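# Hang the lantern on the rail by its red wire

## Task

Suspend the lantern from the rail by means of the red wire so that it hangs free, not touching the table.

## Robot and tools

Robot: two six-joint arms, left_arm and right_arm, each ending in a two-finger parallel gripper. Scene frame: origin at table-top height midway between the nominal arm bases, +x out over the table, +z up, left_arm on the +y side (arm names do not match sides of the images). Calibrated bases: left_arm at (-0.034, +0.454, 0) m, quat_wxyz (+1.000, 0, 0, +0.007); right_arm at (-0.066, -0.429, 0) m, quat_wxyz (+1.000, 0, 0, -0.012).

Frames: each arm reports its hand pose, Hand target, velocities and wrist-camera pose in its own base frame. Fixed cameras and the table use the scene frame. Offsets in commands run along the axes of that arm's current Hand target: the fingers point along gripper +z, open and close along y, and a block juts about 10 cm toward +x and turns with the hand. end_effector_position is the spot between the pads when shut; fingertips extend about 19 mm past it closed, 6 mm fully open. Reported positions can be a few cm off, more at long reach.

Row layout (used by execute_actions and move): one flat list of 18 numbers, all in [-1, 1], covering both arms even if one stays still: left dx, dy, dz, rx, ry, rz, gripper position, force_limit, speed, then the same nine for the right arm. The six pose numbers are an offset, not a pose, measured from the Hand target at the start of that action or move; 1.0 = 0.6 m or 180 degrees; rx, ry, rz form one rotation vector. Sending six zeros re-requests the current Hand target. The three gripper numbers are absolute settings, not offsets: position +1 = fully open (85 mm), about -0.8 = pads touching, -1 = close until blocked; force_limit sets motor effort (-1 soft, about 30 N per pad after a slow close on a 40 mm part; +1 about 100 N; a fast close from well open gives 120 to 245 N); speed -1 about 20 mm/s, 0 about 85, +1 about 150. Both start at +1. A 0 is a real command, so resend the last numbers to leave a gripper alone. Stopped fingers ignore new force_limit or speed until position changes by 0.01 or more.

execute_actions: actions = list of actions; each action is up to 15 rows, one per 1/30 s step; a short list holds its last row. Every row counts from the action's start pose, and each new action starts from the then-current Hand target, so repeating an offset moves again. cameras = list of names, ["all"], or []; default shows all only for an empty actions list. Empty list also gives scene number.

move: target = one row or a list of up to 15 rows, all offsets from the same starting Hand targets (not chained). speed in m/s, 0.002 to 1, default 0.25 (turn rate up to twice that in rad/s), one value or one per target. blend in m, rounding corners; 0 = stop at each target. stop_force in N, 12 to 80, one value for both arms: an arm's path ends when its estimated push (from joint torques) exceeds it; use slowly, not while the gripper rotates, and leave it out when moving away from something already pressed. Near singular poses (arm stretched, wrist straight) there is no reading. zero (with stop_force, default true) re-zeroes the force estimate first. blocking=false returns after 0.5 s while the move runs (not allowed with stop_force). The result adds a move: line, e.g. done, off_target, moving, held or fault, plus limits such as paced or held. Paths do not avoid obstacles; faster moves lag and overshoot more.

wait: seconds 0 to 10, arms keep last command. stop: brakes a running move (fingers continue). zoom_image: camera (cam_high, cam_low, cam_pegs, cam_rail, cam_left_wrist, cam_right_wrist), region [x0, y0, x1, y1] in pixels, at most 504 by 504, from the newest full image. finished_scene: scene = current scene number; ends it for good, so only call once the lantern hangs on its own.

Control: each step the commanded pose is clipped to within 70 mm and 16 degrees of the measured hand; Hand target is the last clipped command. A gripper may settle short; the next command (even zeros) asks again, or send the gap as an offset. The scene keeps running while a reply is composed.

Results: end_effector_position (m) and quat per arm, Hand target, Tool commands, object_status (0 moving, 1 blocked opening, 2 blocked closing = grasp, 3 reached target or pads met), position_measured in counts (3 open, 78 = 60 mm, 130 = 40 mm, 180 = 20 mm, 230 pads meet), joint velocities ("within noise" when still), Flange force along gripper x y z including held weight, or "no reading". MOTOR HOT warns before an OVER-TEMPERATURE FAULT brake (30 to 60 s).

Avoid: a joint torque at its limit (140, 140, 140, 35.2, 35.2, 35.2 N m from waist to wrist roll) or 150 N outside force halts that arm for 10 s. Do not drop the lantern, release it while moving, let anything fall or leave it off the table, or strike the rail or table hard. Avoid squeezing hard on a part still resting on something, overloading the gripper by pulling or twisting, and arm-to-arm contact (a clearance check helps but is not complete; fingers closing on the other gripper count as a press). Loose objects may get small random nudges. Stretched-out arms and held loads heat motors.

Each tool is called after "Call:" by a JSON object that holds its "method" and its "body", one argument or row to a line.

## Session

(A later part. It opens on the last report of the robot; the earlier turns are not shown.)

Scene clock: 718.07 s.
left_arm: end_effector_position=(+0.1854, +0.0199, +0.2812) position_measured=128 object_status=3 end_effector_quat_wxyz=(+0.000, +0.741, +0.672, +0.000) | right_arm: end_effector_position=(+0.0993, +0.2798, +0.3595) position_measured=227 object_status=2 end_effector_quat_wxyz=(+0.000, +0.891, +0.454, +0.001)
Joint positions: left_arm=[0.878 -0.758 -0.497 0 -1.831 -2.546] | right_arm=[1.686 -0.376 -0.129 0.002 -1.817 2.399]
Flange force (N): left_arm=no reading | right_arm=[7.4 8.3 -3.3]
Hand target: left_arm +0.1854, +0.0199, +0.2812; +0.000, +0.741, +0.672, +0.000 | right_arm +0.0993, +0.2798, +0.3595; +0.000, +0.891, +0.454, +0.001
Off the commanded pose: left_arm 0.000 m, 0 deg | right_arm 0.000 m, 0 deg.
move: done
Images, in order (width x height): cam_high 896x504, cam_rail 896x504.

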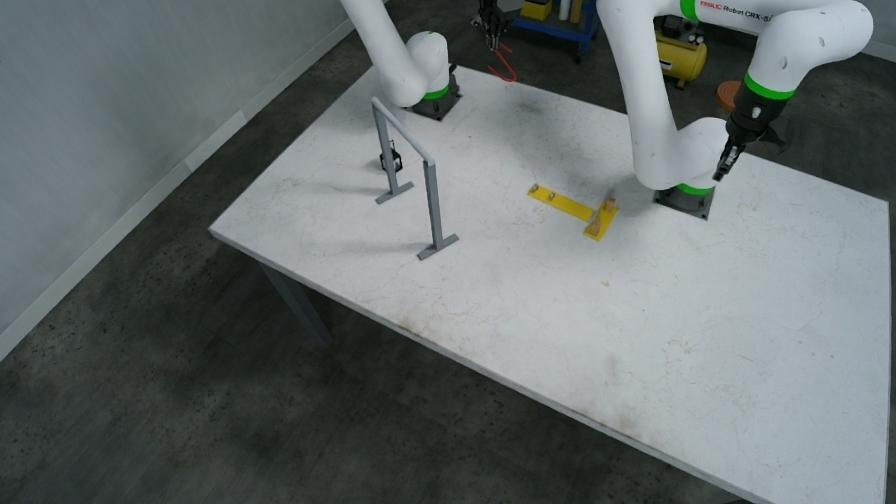

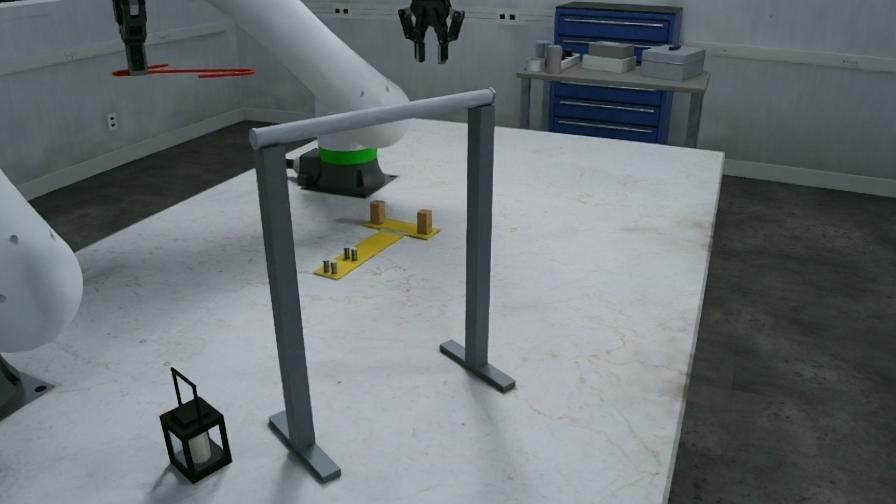

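Call:
{"method": "move", "body": {
  "target": [
    [0,0,0,0,0,0,0,0.3,-1,-0.05,0.2,0.03,-0.249,0.024,0.024,-0.97,0.6,-1],
    [0,0,0,0,0,0,0,0.3,-1,-0.1482,0.504,0.099,-0.498,0.048,0.048,-0.97,0.6,-1]
  ],
  "speed": 0.25,
  "blend": 0.03,
  "cameras": ["cam_rail","cam_right_wrist","cam_high"]
}}

Scene clock: 727.80 s.
left_arm: end_effector_position=(+0.1854, +0.0199, +0.2812) position_measured=128 object_status=3 end_effector_quat_wxyz=(+0.000, +0.741, +0.672, +0.000) | right_arm: end_effector_position=(+0.2914, +0.0313, +0.3008) position_measured=227 object_status=2 end_effector_quat_wxyz=(+0.597, +0.678, +0.242, +0.354)
Joint positions: left_arm=[0.878 -0.758 -0.497 0 -1.831 -2.546] | right_arm=[1.727 -0.34 -1.19 0.843 -2.057 1.894]
Flange force (N): no reading
Hand target: left_arm +0.1854, +0.0199, +0.2812; +0.000, +0.741, +0.672, +0.000 | right_arm +0.2916, +0.0301, +0.3003; +0.596, +0.658, +0.258, +0.380
Off the commanded pose: left_arm 0.000 m, 0 deg | right_arm 0.001 m, 4 deg.
joint sent to its limit (right arm) — joint 3 (elbow), lower limit, where the elbow is as bent as it goes. The joint targets are off in orientation, not in position.
move: off_target (right_arm)
camera_calibration:
cam_right_wrist: T_world_to_cam=[[-0.0872454, -0.157021, 0.983734, -0.262346], [-0.864325, -0.479058, -0.153121, 0.326314], [0.495309, -0.863625, -0.0939214, 0.0379628], [0, 0, 0, 1]] pos_world=[0.24035, 0.147915, 0.311609]
Images, in order (width x height): cam_high 896x504, cam_rail 896x504, cam_right_wrist 896x504.

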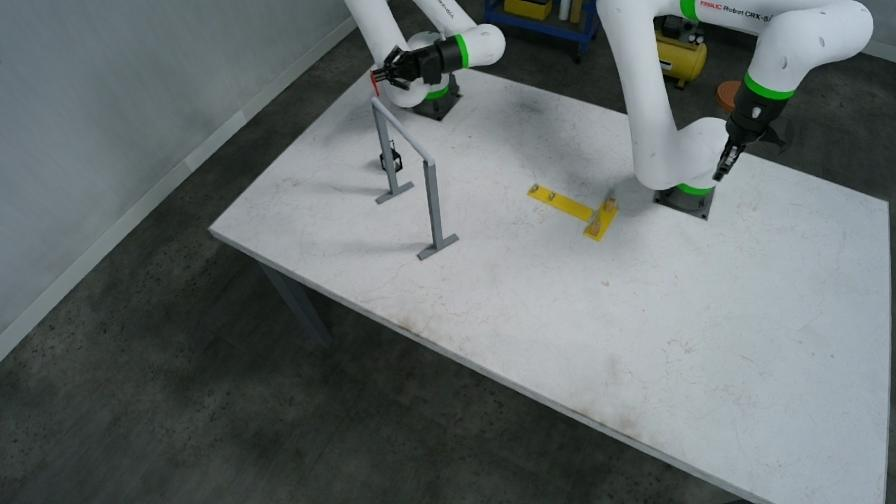

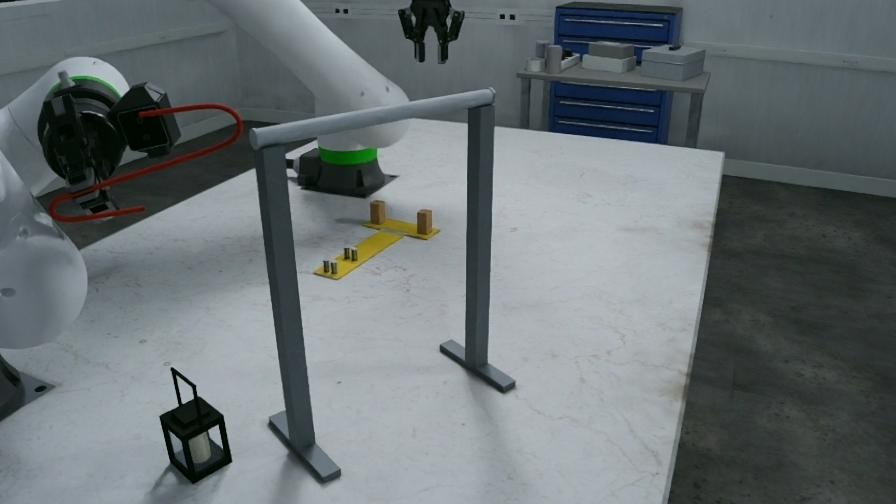

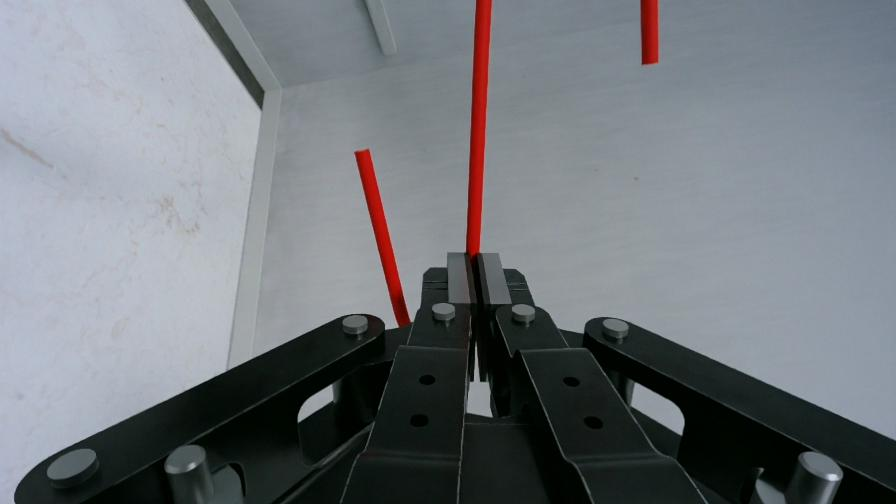

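Call:
{"method": "move", "body": {
  "target": [
    [0,0,0,0,0,0,0,0.3,-1,0.08,0.12,-0.3,0.249,-0.024,-0.024,-0.97,0.6,-1],
    [0,0,0,0,0,0,0,0.3,-1,0.1903,0.2,-0.5028,0.498,-0.048,-0.048,-0.97,0.6,-1]
  ],
  "speed": 0.3,
  "blend": 0.03
}}

Scene clock: 753.73 s.
left_arm: end_effector_position=(+0.1854, +0.0199, +0.2812) position_measured=128 object_status=3 end_effector_quat_wxyz=(+0.000, +0.741, +0.672, +0.000) | right_arm: end_effector_position=(+0.0999, +0.2795, +0.4400) position_measured=227 object_status=2 end_effector_quat_wxyz=(+0.000, +0.891, +0.454, +0.001)
Joint positions: left_arm=[0.878 -0.758 -0.497 0 -1.831 -2.546] | right_arm=[1.683 -0.311 0.112 0.002 -1.994 2.401]
Flange force (N): left_arm=no reading | right_arm=[7.8 8.7 -3.4]
Hand target: left_arm +0.1854, +0.0199, +0.2812; +0.000, +0.741, +0.672, +0.000 | right_arm +0.0999, +0.2794, +0.4400; +0.000, +0.891, +0.454, +0.001
Off the commanded pose: left_arm 0.000 m, 0 deg | right_arm 0.000 m, 0 deg.
move: done

Call:
{"method": "move", "body": {
  "target": [
    [0,0,0,0,0,0,0,0.3,-1,-0.1,0.28,0,0,0,0.4667,-0.97,0.6,-1],
    [0,0,0,0,0,0,0,0.3,-1,0.036,0.53,0,0,0,0.983,-0.97,0.6,-1]
  ],
  "speed": 0.35,
  "blend": 0.03,
  "cameras": ["cam_right_wrist","cam_high"]
}}

Scene clock: 797.00 s.
left_arm: end_effector_position=(+0.1854, +0.0199, +0.2812) position_measured=128 object_status=3 end_effector_quat_wxyz=(+0.000, +0.741, +0.672, +0.000) | right_arm: end_effector_position=(+0.3699, +0.1099, +0.4404) position_measured=227 object_status=2 end_effector_quat_wxyz=(+0.001, -0.477, +0.879, +0.000)
Joint positions: left_arm=[0.878 -0.758 -0.497 0 -1.831 -2.546] | right_arm=[0.633 -0.09 0.29 0.001 -1.948 0.363]
Flange force (N): left_arm=no reading | right_arm=[2.1 -8.5 -3.6]
Hand target: left_arm +0.1854, +0.0199, +0.2812; +0.000, +0.741, +0.672, +0.000 | right_arm +0.3698, +0.1098, +0.4404; +0.001, -0.477, +0.879, +0.000
Off the commanded pose: left_arm 0.000 m, 0 deg | right_arm 0.000 m, 0 deg.
move: done
camera_calibration:
cam_right_wrist: T_world_to_cam=[[-0.847185, 0.531292, 0.00246186, 0.257098], [0.497448, 0.791574, 0.354904, -0.413872], [0.186609, 0.301894, -0.934899, 0.436592], [0, 0, 0, 1]] pos_world=[0.342217, 0.0592116, 0.554421]
Images, in order (width x height): cam_high 896x504, cam_right_wrist 896x504.

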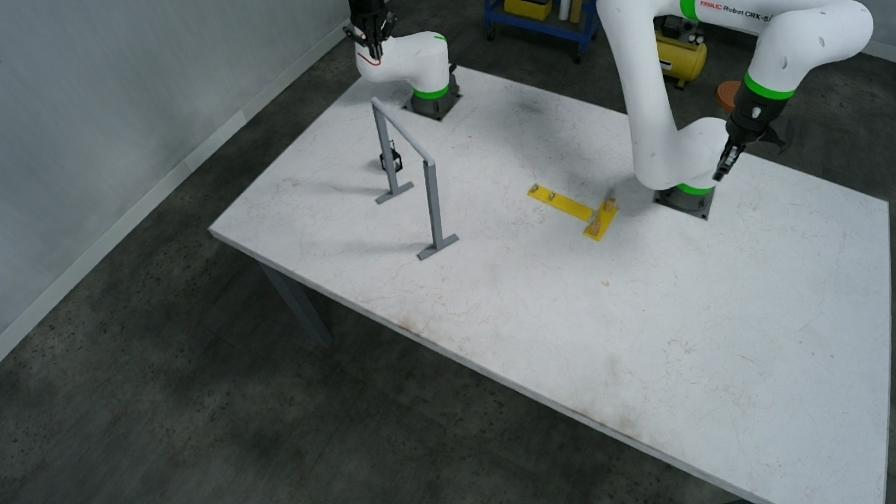

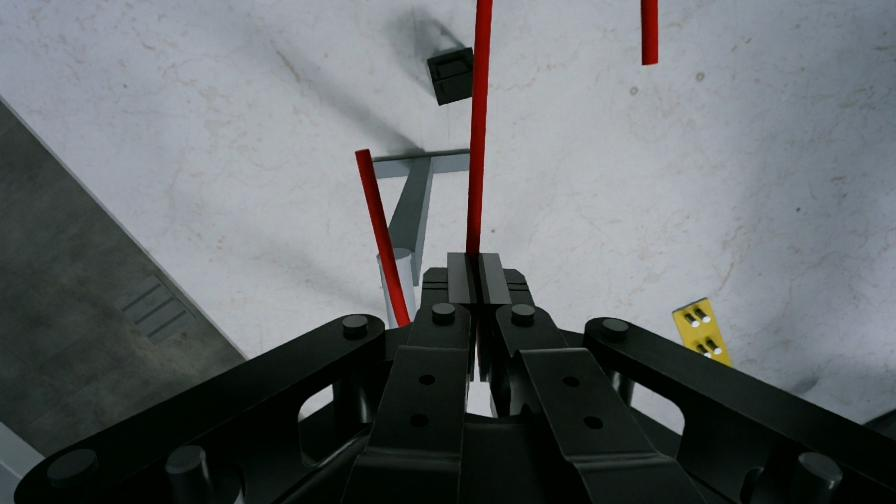

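Call:
{"method": "zoom_image", "body": {
  "camera": "cam_right_wrist",
  "region": [340, 10, 520, 190]
}}

Call:
{"method": "zoom_image", "body": {
  "camera": "cam_high",
  "region": [350, 120, 430, 200]
}}

Scaled by 2.800.

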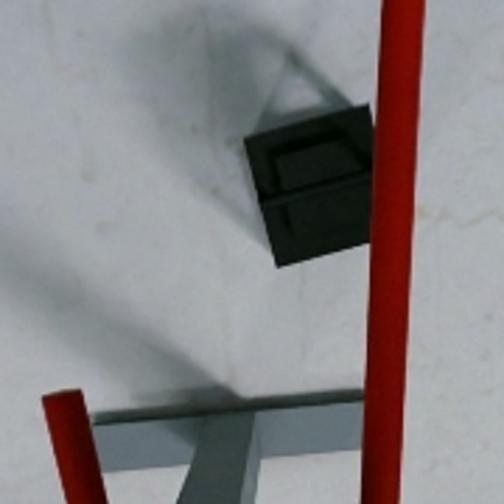

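Scaled by 6.300.

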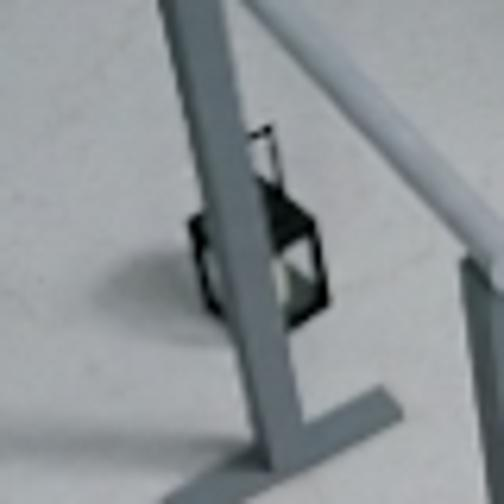

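Call:
{"method": "move", "body": {
  "target": [
    [0,0,0,0,0,0,0,0.3,-1,0.005,0.002,0.03,-0.166,0.016,0.0277,-0.97,0.6,-1],
    [0,0,0,0,0,0,0,0.3,-1,0.0094,0.0034,0.0673,-0.3322,0.032,0.0554,-0.97,0.6,-1]
  ],
  "speed": 0.25,
  "blend": 0.01,
  "cameras": ["cam_rail","cam_right_wrist"]
}}

Scene clock: 816.00 s.
left_arm: end_effector_position=(+0.1854, +0.0199, +0.2812) position_measured=128 object_status=3 end_effector_quat_wxyz=(+0.000, +0.741, +0.672, +0.000) | right_arm: end_effector_position=(+0.3651, +0.1063, +0.4000) position_measured=227 object_status=2 end_effector_quat_wxyz=(-0.279, -0.339, +0.797, +0.414)
Joint positions: left_arm=[0.878 -0.758 -0.497 0 -1.831 -2.546] | right_arm=[0.052 0.363 0.584 -0.987 -2.486 0.155]
Flange force (N): left_arm=no reading | right_arm=[3.7 -0.8 -4.3]
Hand target: left_arm +0.1854, +0.0199, +0.2812; +0.000, +0.741, +0.672, +0.000 | right_arm +0.3651, +0.1062, +0.4000; -0.279, -0.339, +0.797, +0.414
Off the commanded pose: left_arm 0.000 m, 0 deg | right_arm 0.000 m, 0 deg.
move: done
camera_calibration:
cam_right_wrist: T_world_to_cam=[[-0.316446, 0.412946, 0.854013, -0.26674], [0.827007, 0.561093, 0.03513, -0.362267], [-0.464674, 0.717391, -0.519065, 0.428059], [0, 0, 0, 1]] pos_world=[0.414097, 0.00632898, 0.462716]
Images, in order (width x height): cam_rail 896x504, cam_right_wrist 896x504.

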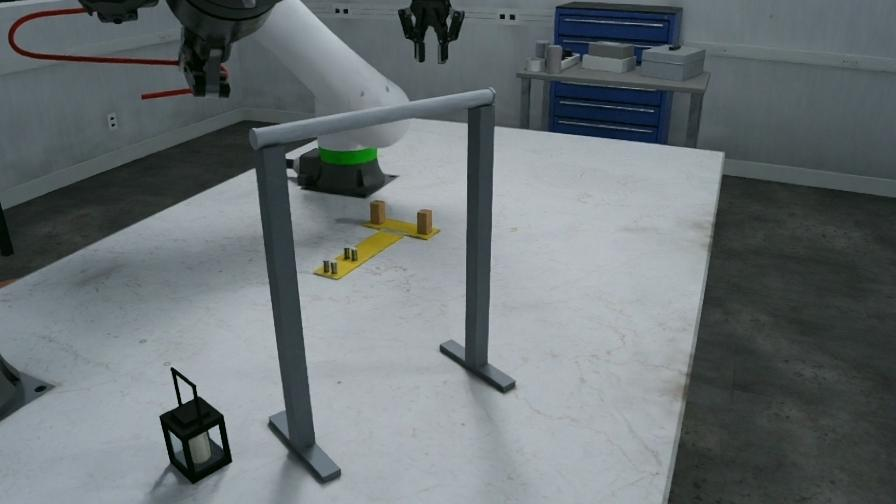

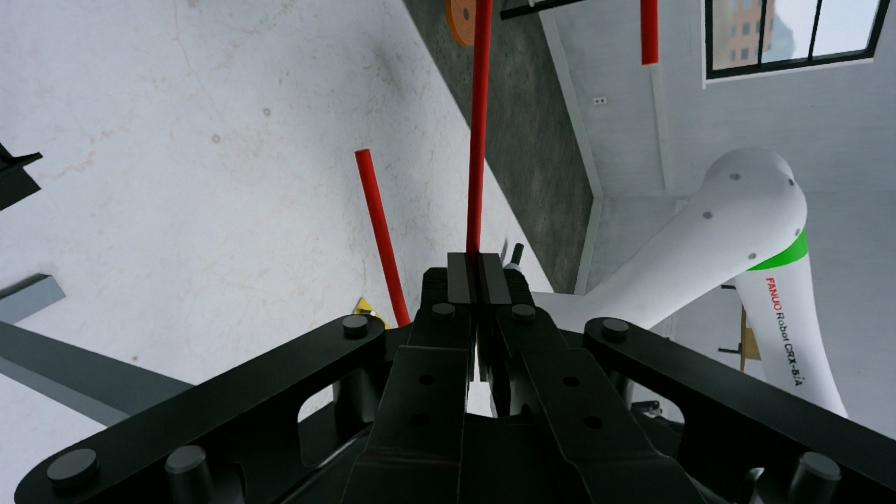

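Call:
{"method": "move", "body": {
  "target": [0,0,0,0,0,0,0,0.3,-1,-0.0492,-0.2547,0.15,0,0,0,-0.97,0.6,-1],
  "speed": 0.12,
  "cameras": ["cam_rail","cam_low","cam_high"]
}}

Call:
{"method": "zoom_image", "body": {
  "camera": "cam_rail",
  "region": [60, 240, 360, 480]
}}

Call:
{"method": "zoom_image", "body": {
  "camera": "cam_low",
  "region": [380, 130, 520, 290]
}}

Scene clock: 823.70 s.
left_arm: end_effector_position=(+0.1854, +0.0199, +0.2812) position_measured=128 object_status=3 end_effector_quat_wxyz=(+0.000, +0.741, +0.672, +0.000) | right_arm: end_effector_position=(+0.3653, +0.1063, +0.2202) position_measured=227 object_status=2 end_effector_quat_wxyz=(-0.279, -0.339, +0.797, +0.414)
Joint positions: left_arm=[0.878 -0.758 -0.497 0 -1.831 -2.546] | right_arm=[0.098 0.463 0.246 -0.705 -2.155 0.56]
Flange force (N): left_arm=no reading | right_arm=[3.9 -0.9 -3.4]
Hand target: left_arm +0.1854, +0.0199, +0.2812; +0.000, +0.741, +0.672, +0.000 | right_arm +0.3653, +0.1063, +0.2202; -0.279, -0.339, +0.797, +0.414
Off the commanded pose: left_arm 0.000 m, 0 deg | right_arm 0.000 m, 0 deg.
move: done
Images, in order (width x height): cam_high 896x504, cam_low 896x504, cam_rail 896x504.

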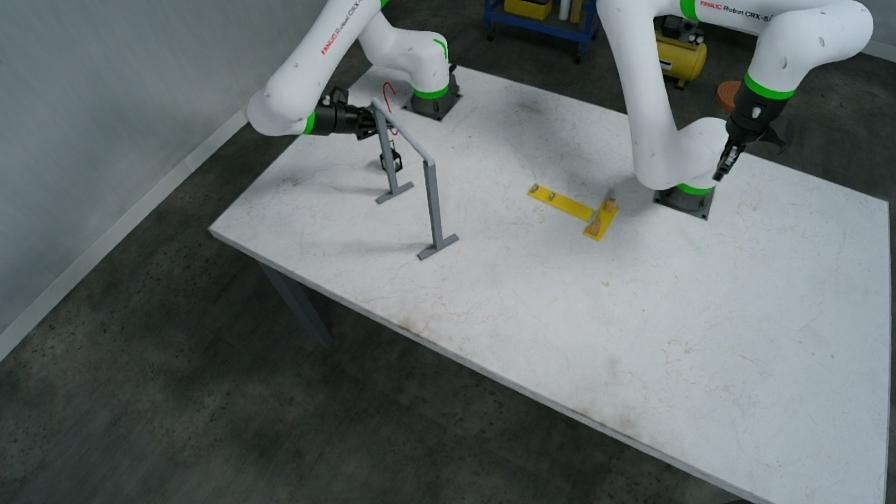

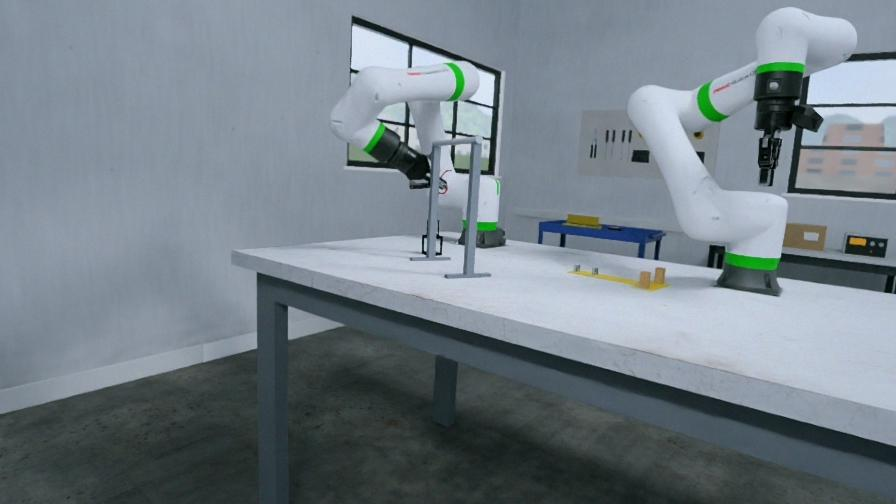

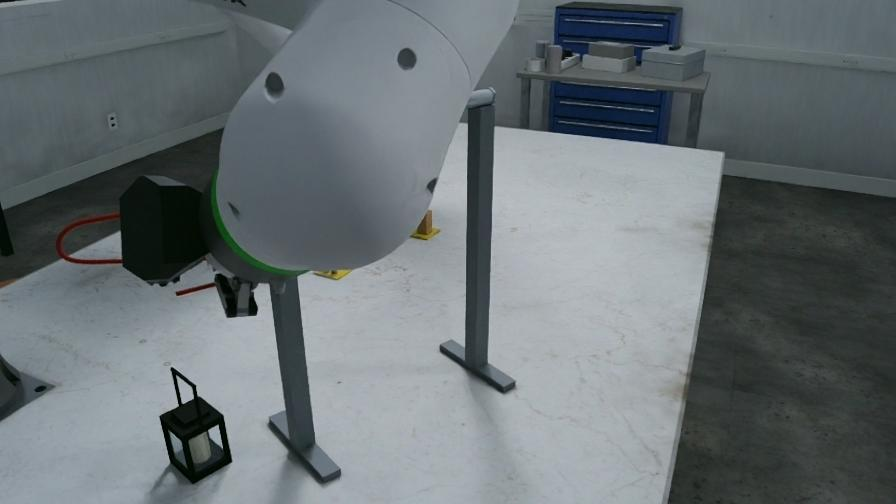

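Scaled by 1.680.

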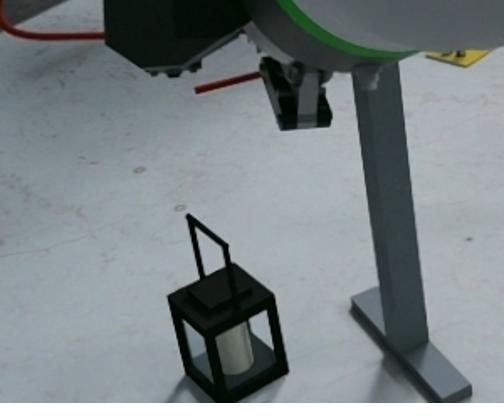

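Scaled by 3.150.

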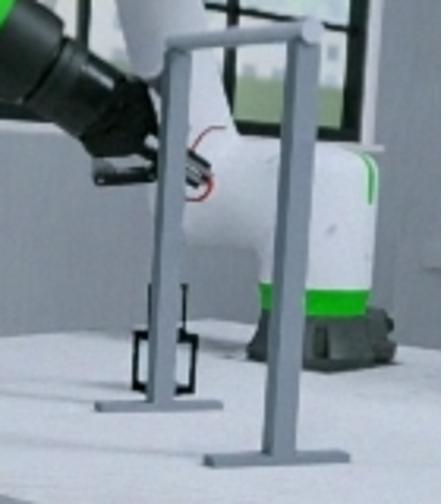

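Call:
{"method": "move", "body": {
  "target": [0,0,0,0,0,0,0,0.3,-1,-0.0164,-0.0849,0.05,0,0,0,-0.97,0.6,-1],
  "speed": 0.1,
  "cameras": ["cam_rail","cam_pegs","cam_high","cam_low"]
}}

Call:
{"method": "zoom_image", "body": {
  "camera": "cam_rail",
  "region": [100, 240, 350, 490]
}}

Call:
{"method": "zoom_image", "body": {
  "camera": "cam_pegs",
  "region": [0, 40, 250, 240]
}}

Call:
{"method": "zoom_image", "body": {
  "camera": "cam_low",
  "region": [390, 170, 490, 270]
}}

Call:
{"method": "zoom_image", "body": {
  "camera": "cam_high",
  "region": [340, 80, 440, 200]
}}

Scene clock: 830.53 s.
left_arm: end_effector_position=(+0.1854, +0.0199, +0.2812) position_measured=128 object_status=3 end_effector_quat_wxyz=(+0.000, +0.741, +0.672, +0.000) | right_arm: end_effector_position=(+0.3654, +0.1063, +0.1603) position_measured=227 object_status=2 end_effector_quat_wxyz=(-0.279, -0.339, +0.797, +0.414)
Joint positions: left_arm=[0.878 -0.758 -0.497 0 -1.831 -2.546] | right_arm=[0.105 0.531 0.182 -0.661 -2.05 0.651]
Flange force (N): left_arm=no reading | right_arm=[3.4 -0.8 -3.9]
Hand target: left_arm +0.1854, +0.0199, +0.2812; +0.000, +0.741, +0.672, +0.000 | right_arm +0.3654, +0.1063, +0.1603; -0.279, -0.339, +0.797, +0.414
Off the commanded pose: left_arm 0.000 m, 0 deg | right_arm 0.000 m, 0 deg.
move: done
Images, in order (width x height): cam_high 896x504, cam_low 896x504, cam_pegs 896x504, cam_rail 896x504.

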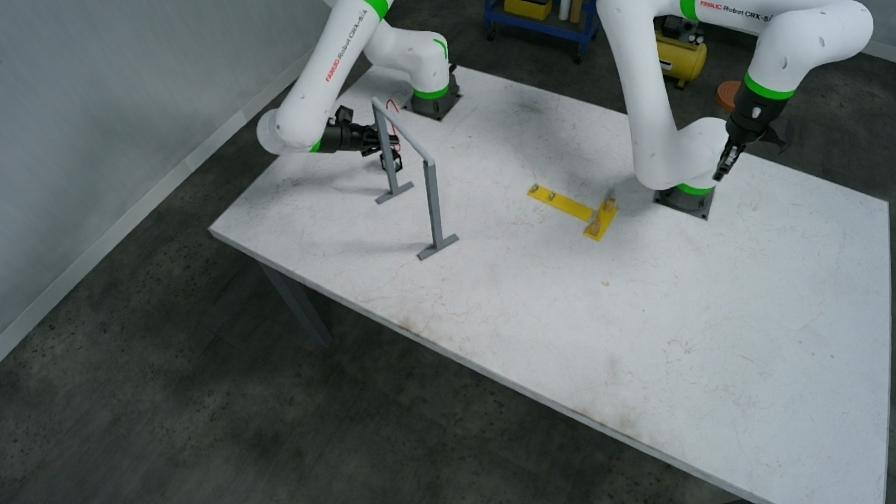

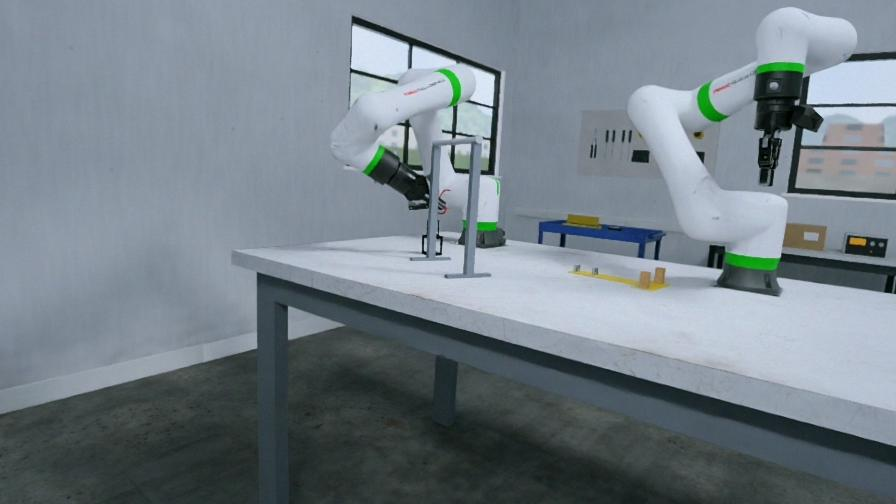

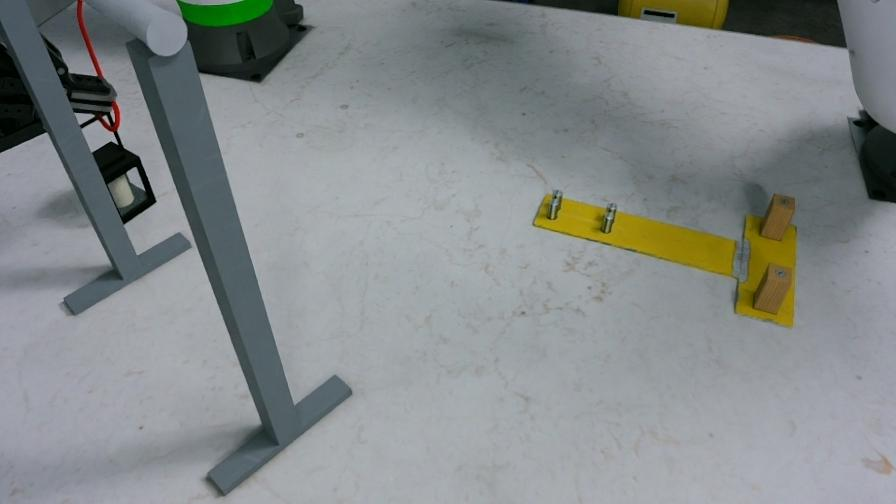

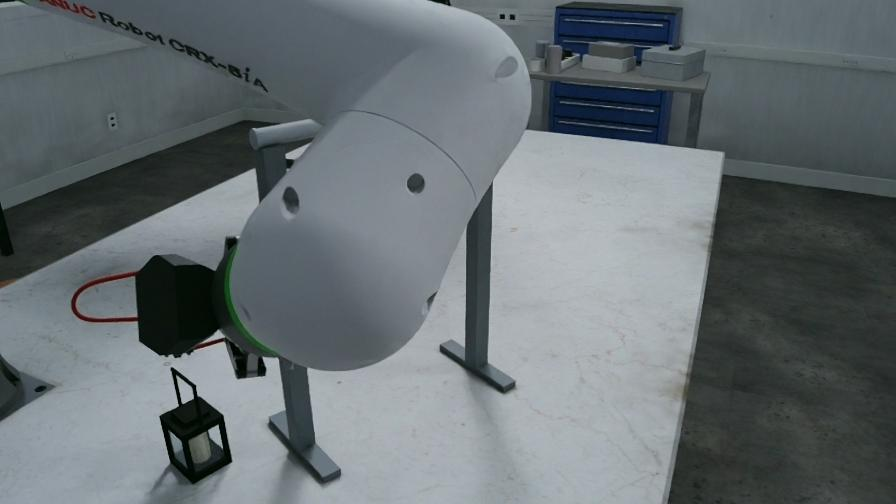

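Scaled by 2.016.

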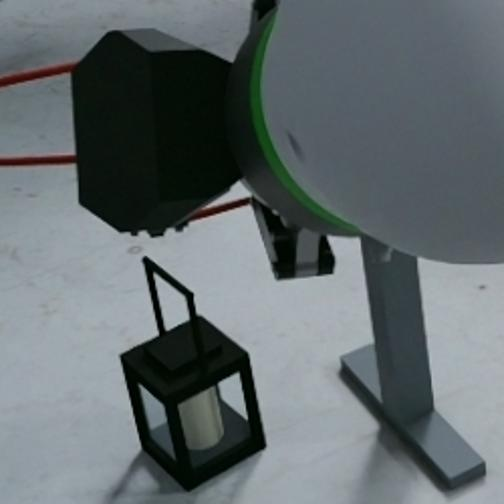

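Scaled by 2.016.

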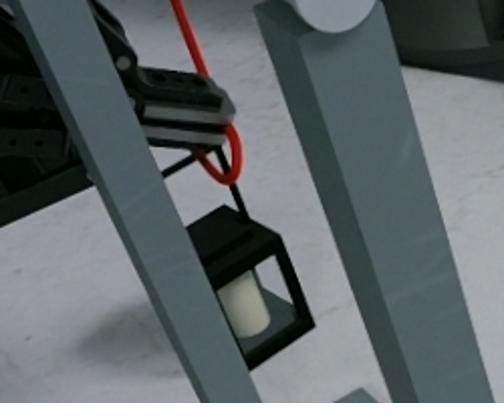

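Scaled by 5.040.

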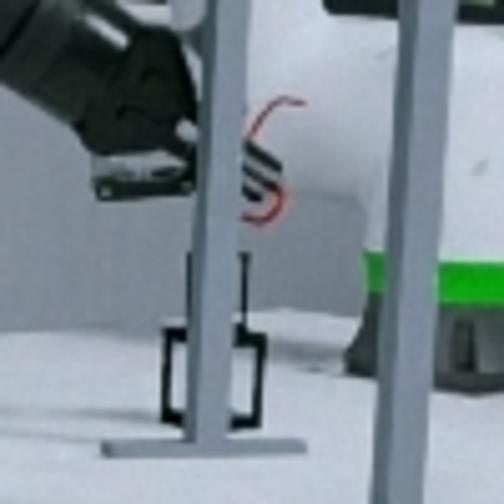

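Scaled by 4.200.

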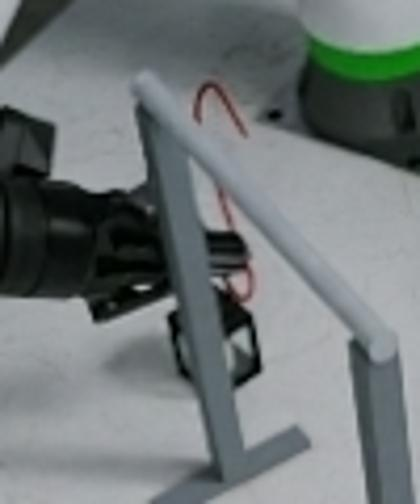

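Call:
{"method": "move", "body": {
  "target": [0,0,0,0,0,0,0,0.3,-1,-0.0107,-0.0521,0.0307,0,0,0,-0.97,0.6,-1],
  "speed": 0.04,
  "cameras": ["cam_rail","cam_pegs","cam_low"]
}}

Call:
{"method": "zoom_image", "body": {
  "camera": "cam_rail",
  "region": [100, 300, 300, 490]
}}

Call:
{"method": "zoom_image", "body": {
  "camera": "cam_pegs",
  "region": [50, 60, 180, 220]
}}

Call:
{"method": "zoom_image", "body": {
  "camera": "cam_low",
  "region": [400, 180, 480, 270]
}}

Scene clock: 847.23 s.
left_arm: end_effector_position=(+0.1854, +0.0199, +0.2812) position_measured=128 object_status=3 end_effector_quat_wxyz=(+0.000, +0.741, +0.672, +0.000) | right_arm: end_effector_position=(+0.3656, +0.1066, +0.1235) position_measured=227 object_status=2 end_effector_quat_wxyz=(-0.279, -0.339, +0.797, +0.414)
Joint positions: left_arm=[0.878 -0.758 -0.497 0 -1.831 -2.546] | right_arm=[0.108 0.58 0.155 -0.641 -1.987 0.7]
Flange force (N): left_arm=no reading | right_arm=[3.9 -0.6 -3.7]
Hand target: left_arm +0.1854, +0.0199, +0.2812; +0.000, +0.741, +0.672, +0.000 | right_arm +0.3656, +0.1066, +0.1235; -0.279, -0.339, +0.797, +0.414
Off the commanded pose: left_arm 0.000 m, 0 deg | right_arm 0.000 m, 0 deg.
move: done
Images, in order (width x height): cam_low 896x504, cam_pegs 896x504, cam_rail 896x504.

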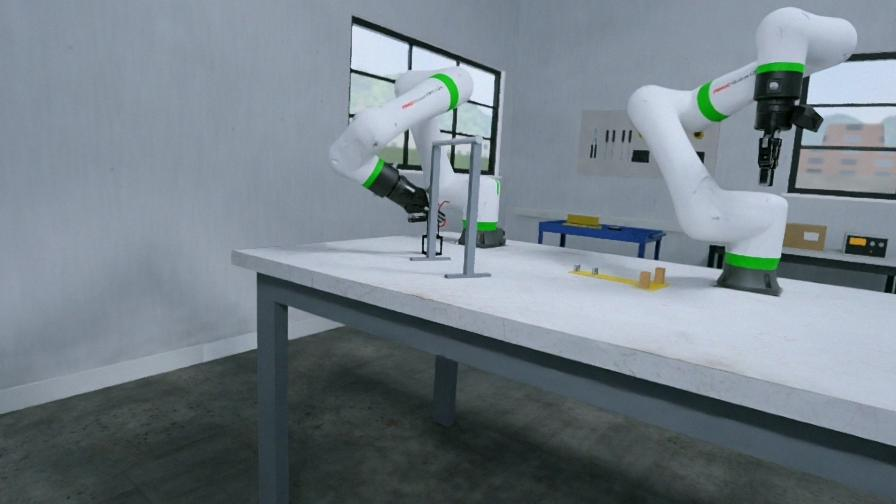

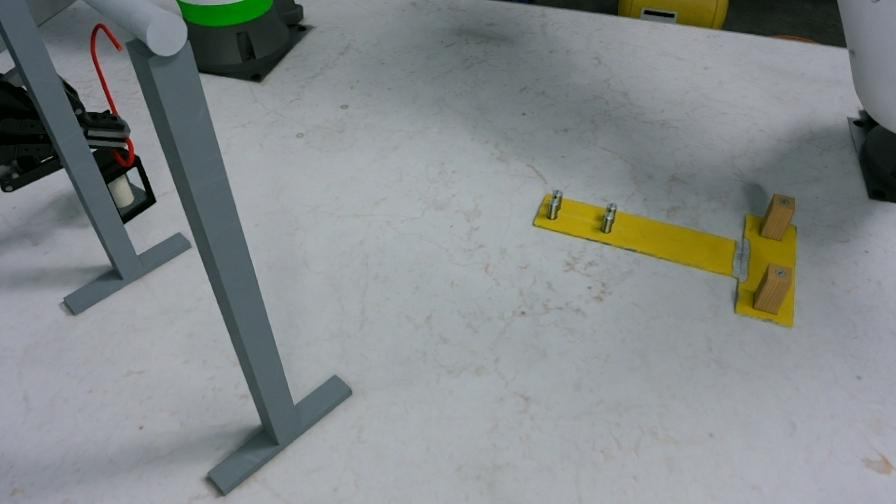

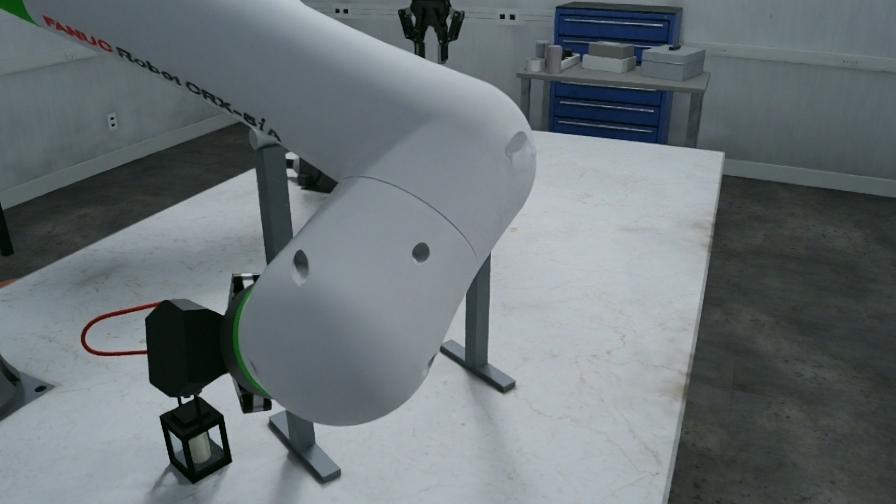

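Scaled by 2.520.

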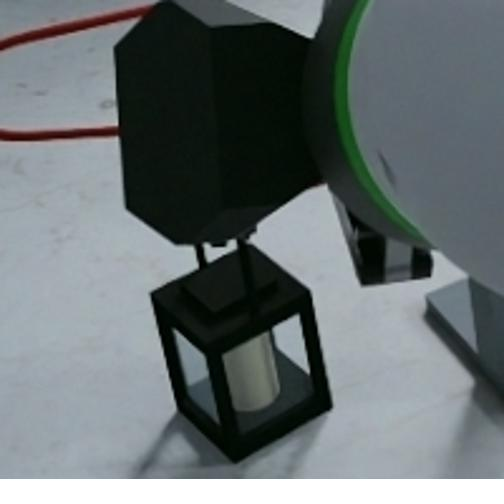

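Scaled by 3.150.

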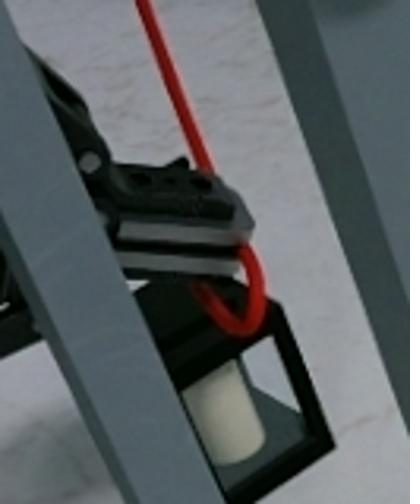

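Scaled by 5.600.

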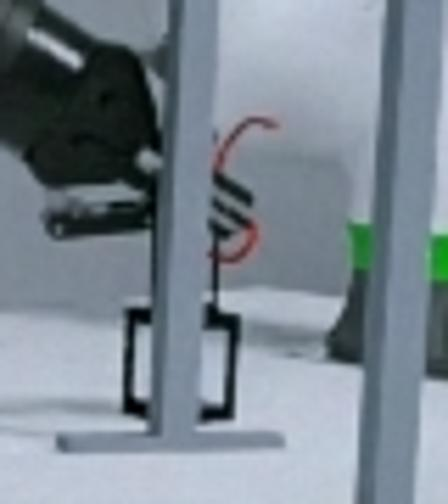

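Call:
{"method": "move", "body": {
  "target": [0,0,0,0,0,0,0,0.3,-1,0.0654,-0.0127,0,0,0,0,-0.97,0.6,-1],
  "speed": 0.04,
  "cameras": ["cam_rail","cam_pegs","cam_low","cam_right_wrist"]
}}

Call:
{"method": "zoom_image", "body": {
  "camera": "cam_rail",
  "region": [50, 300, 300, 490]
}}

Call:
{"method": "zoom_image", "body": {
  "camera": "cam_pegs",
  "region": [50, 60, 180, 220]
}}

Call:
{"method": "zoom_image", "body": {
  "camera": "cam_low",
  "region": [400, 180, 480, 270]
}}

Scene clock: 859.83 s.
left_arm: end_effector_position=(+0.1854, +0.0199, +0.2812) position_measured=128 object_status=3 end_effector_quat_wxyz=(+0.000, +0.741, +0.672, +0.000) | right_arm: end_effector_position=(+0.3439, +0.0731, +0.1234) position_measured=227 object_status=2 end_effector_quat_wxyz=(-0.279, -0.339, +0.797, +0.414)
Joint positions: left_arm=[0.878 -0.758 -0.497 0 -1.831 -2.546] | right_arm=[0.059 0.543 0.084 -0.595 -1.985 0.761]
Flange force (N): left_arm=no reading | right_arm=[3.8 -0.4 -3.8]
Hand target: left_arm +0.1854, +0.0199, +0.2812; +0.000, +0.741, +0.672, +0.000 | right_arm +0.3439, +0.0731, +0.1234; -0.279, -0.339, +0.797, +0.414
Off the commanded pose: left_arm 0.000 m, 0 deg | right_arm 0.000 m, 0 deg.
move: done
camera_calibration:
cam_right_wrist: T_world_to_cam=[[-0.316427, 0.412916, 0.854034, -0.0234772], [0.827033, 0.561053, 0.0351591, -0.31632], [-0.464641, 0.717439, -0.519028, 0.298336], [0, 0, 0, 1]] pos_world=[0.392797, -0.0268712, 0.186016]
Images, in order (width x height): cam_low 896x504, cam_pegs 896x504, cam_rail 896x504, cam_right_wrist 896x504.

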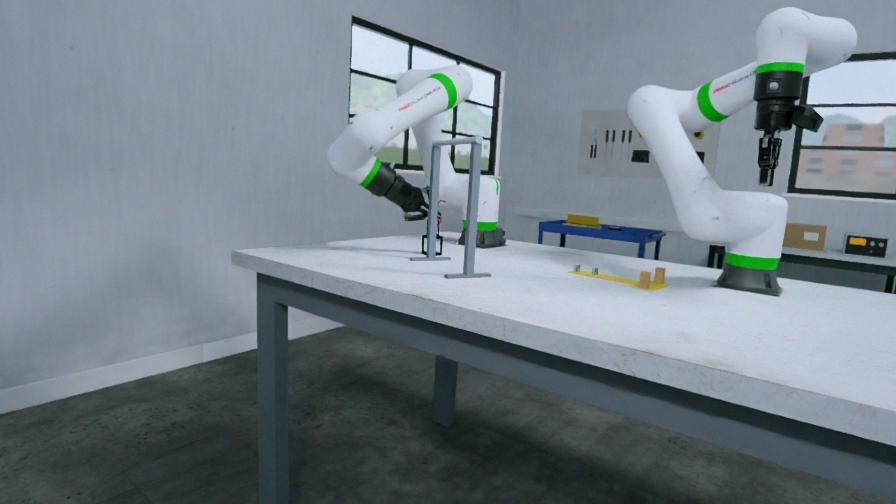

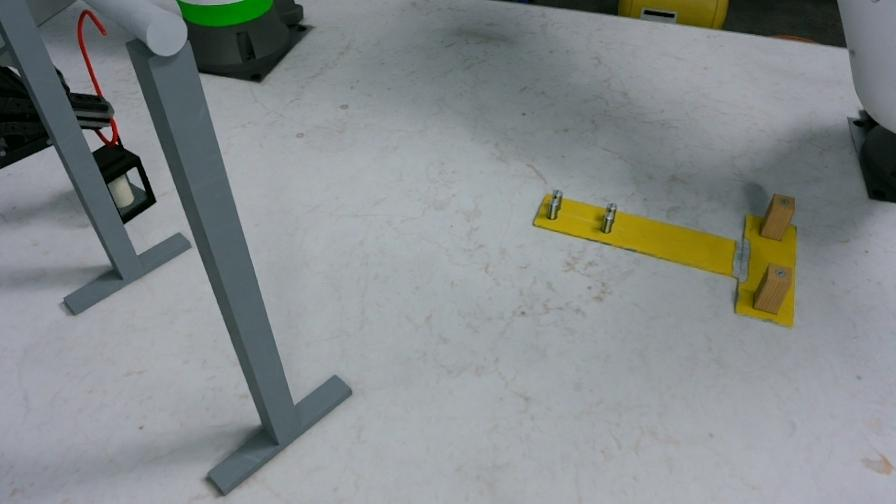

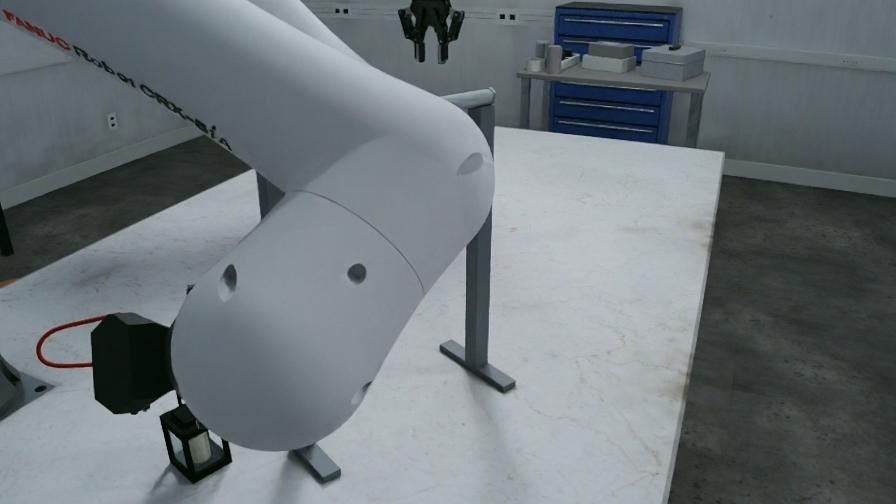

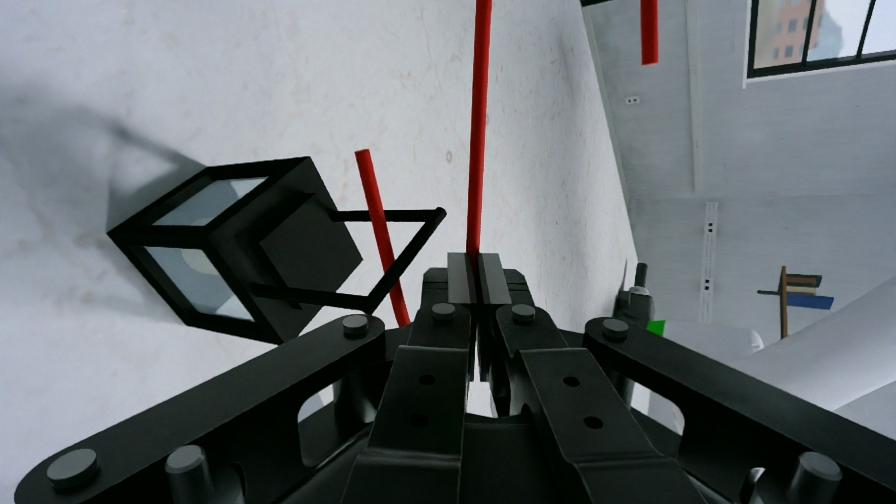

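Scaled by 2.016.

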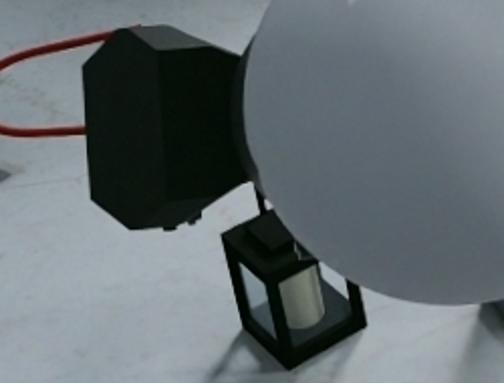

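Scaled by 3.150.

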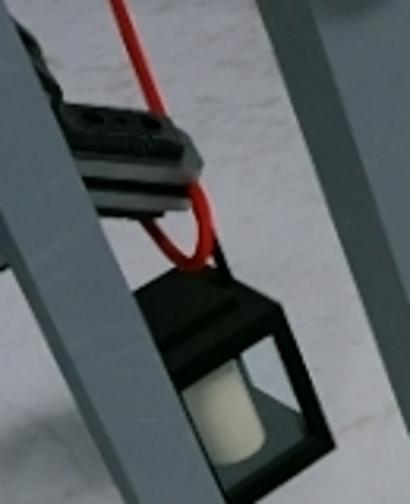

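Scaled by 5.600.

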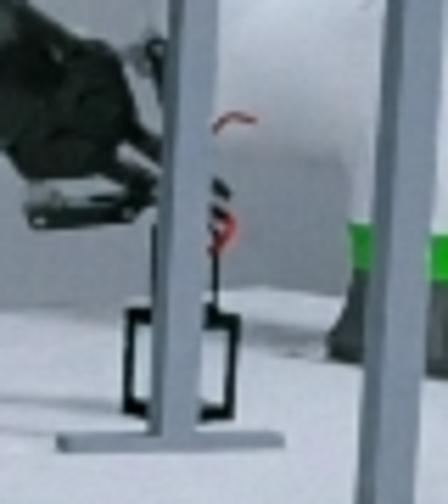

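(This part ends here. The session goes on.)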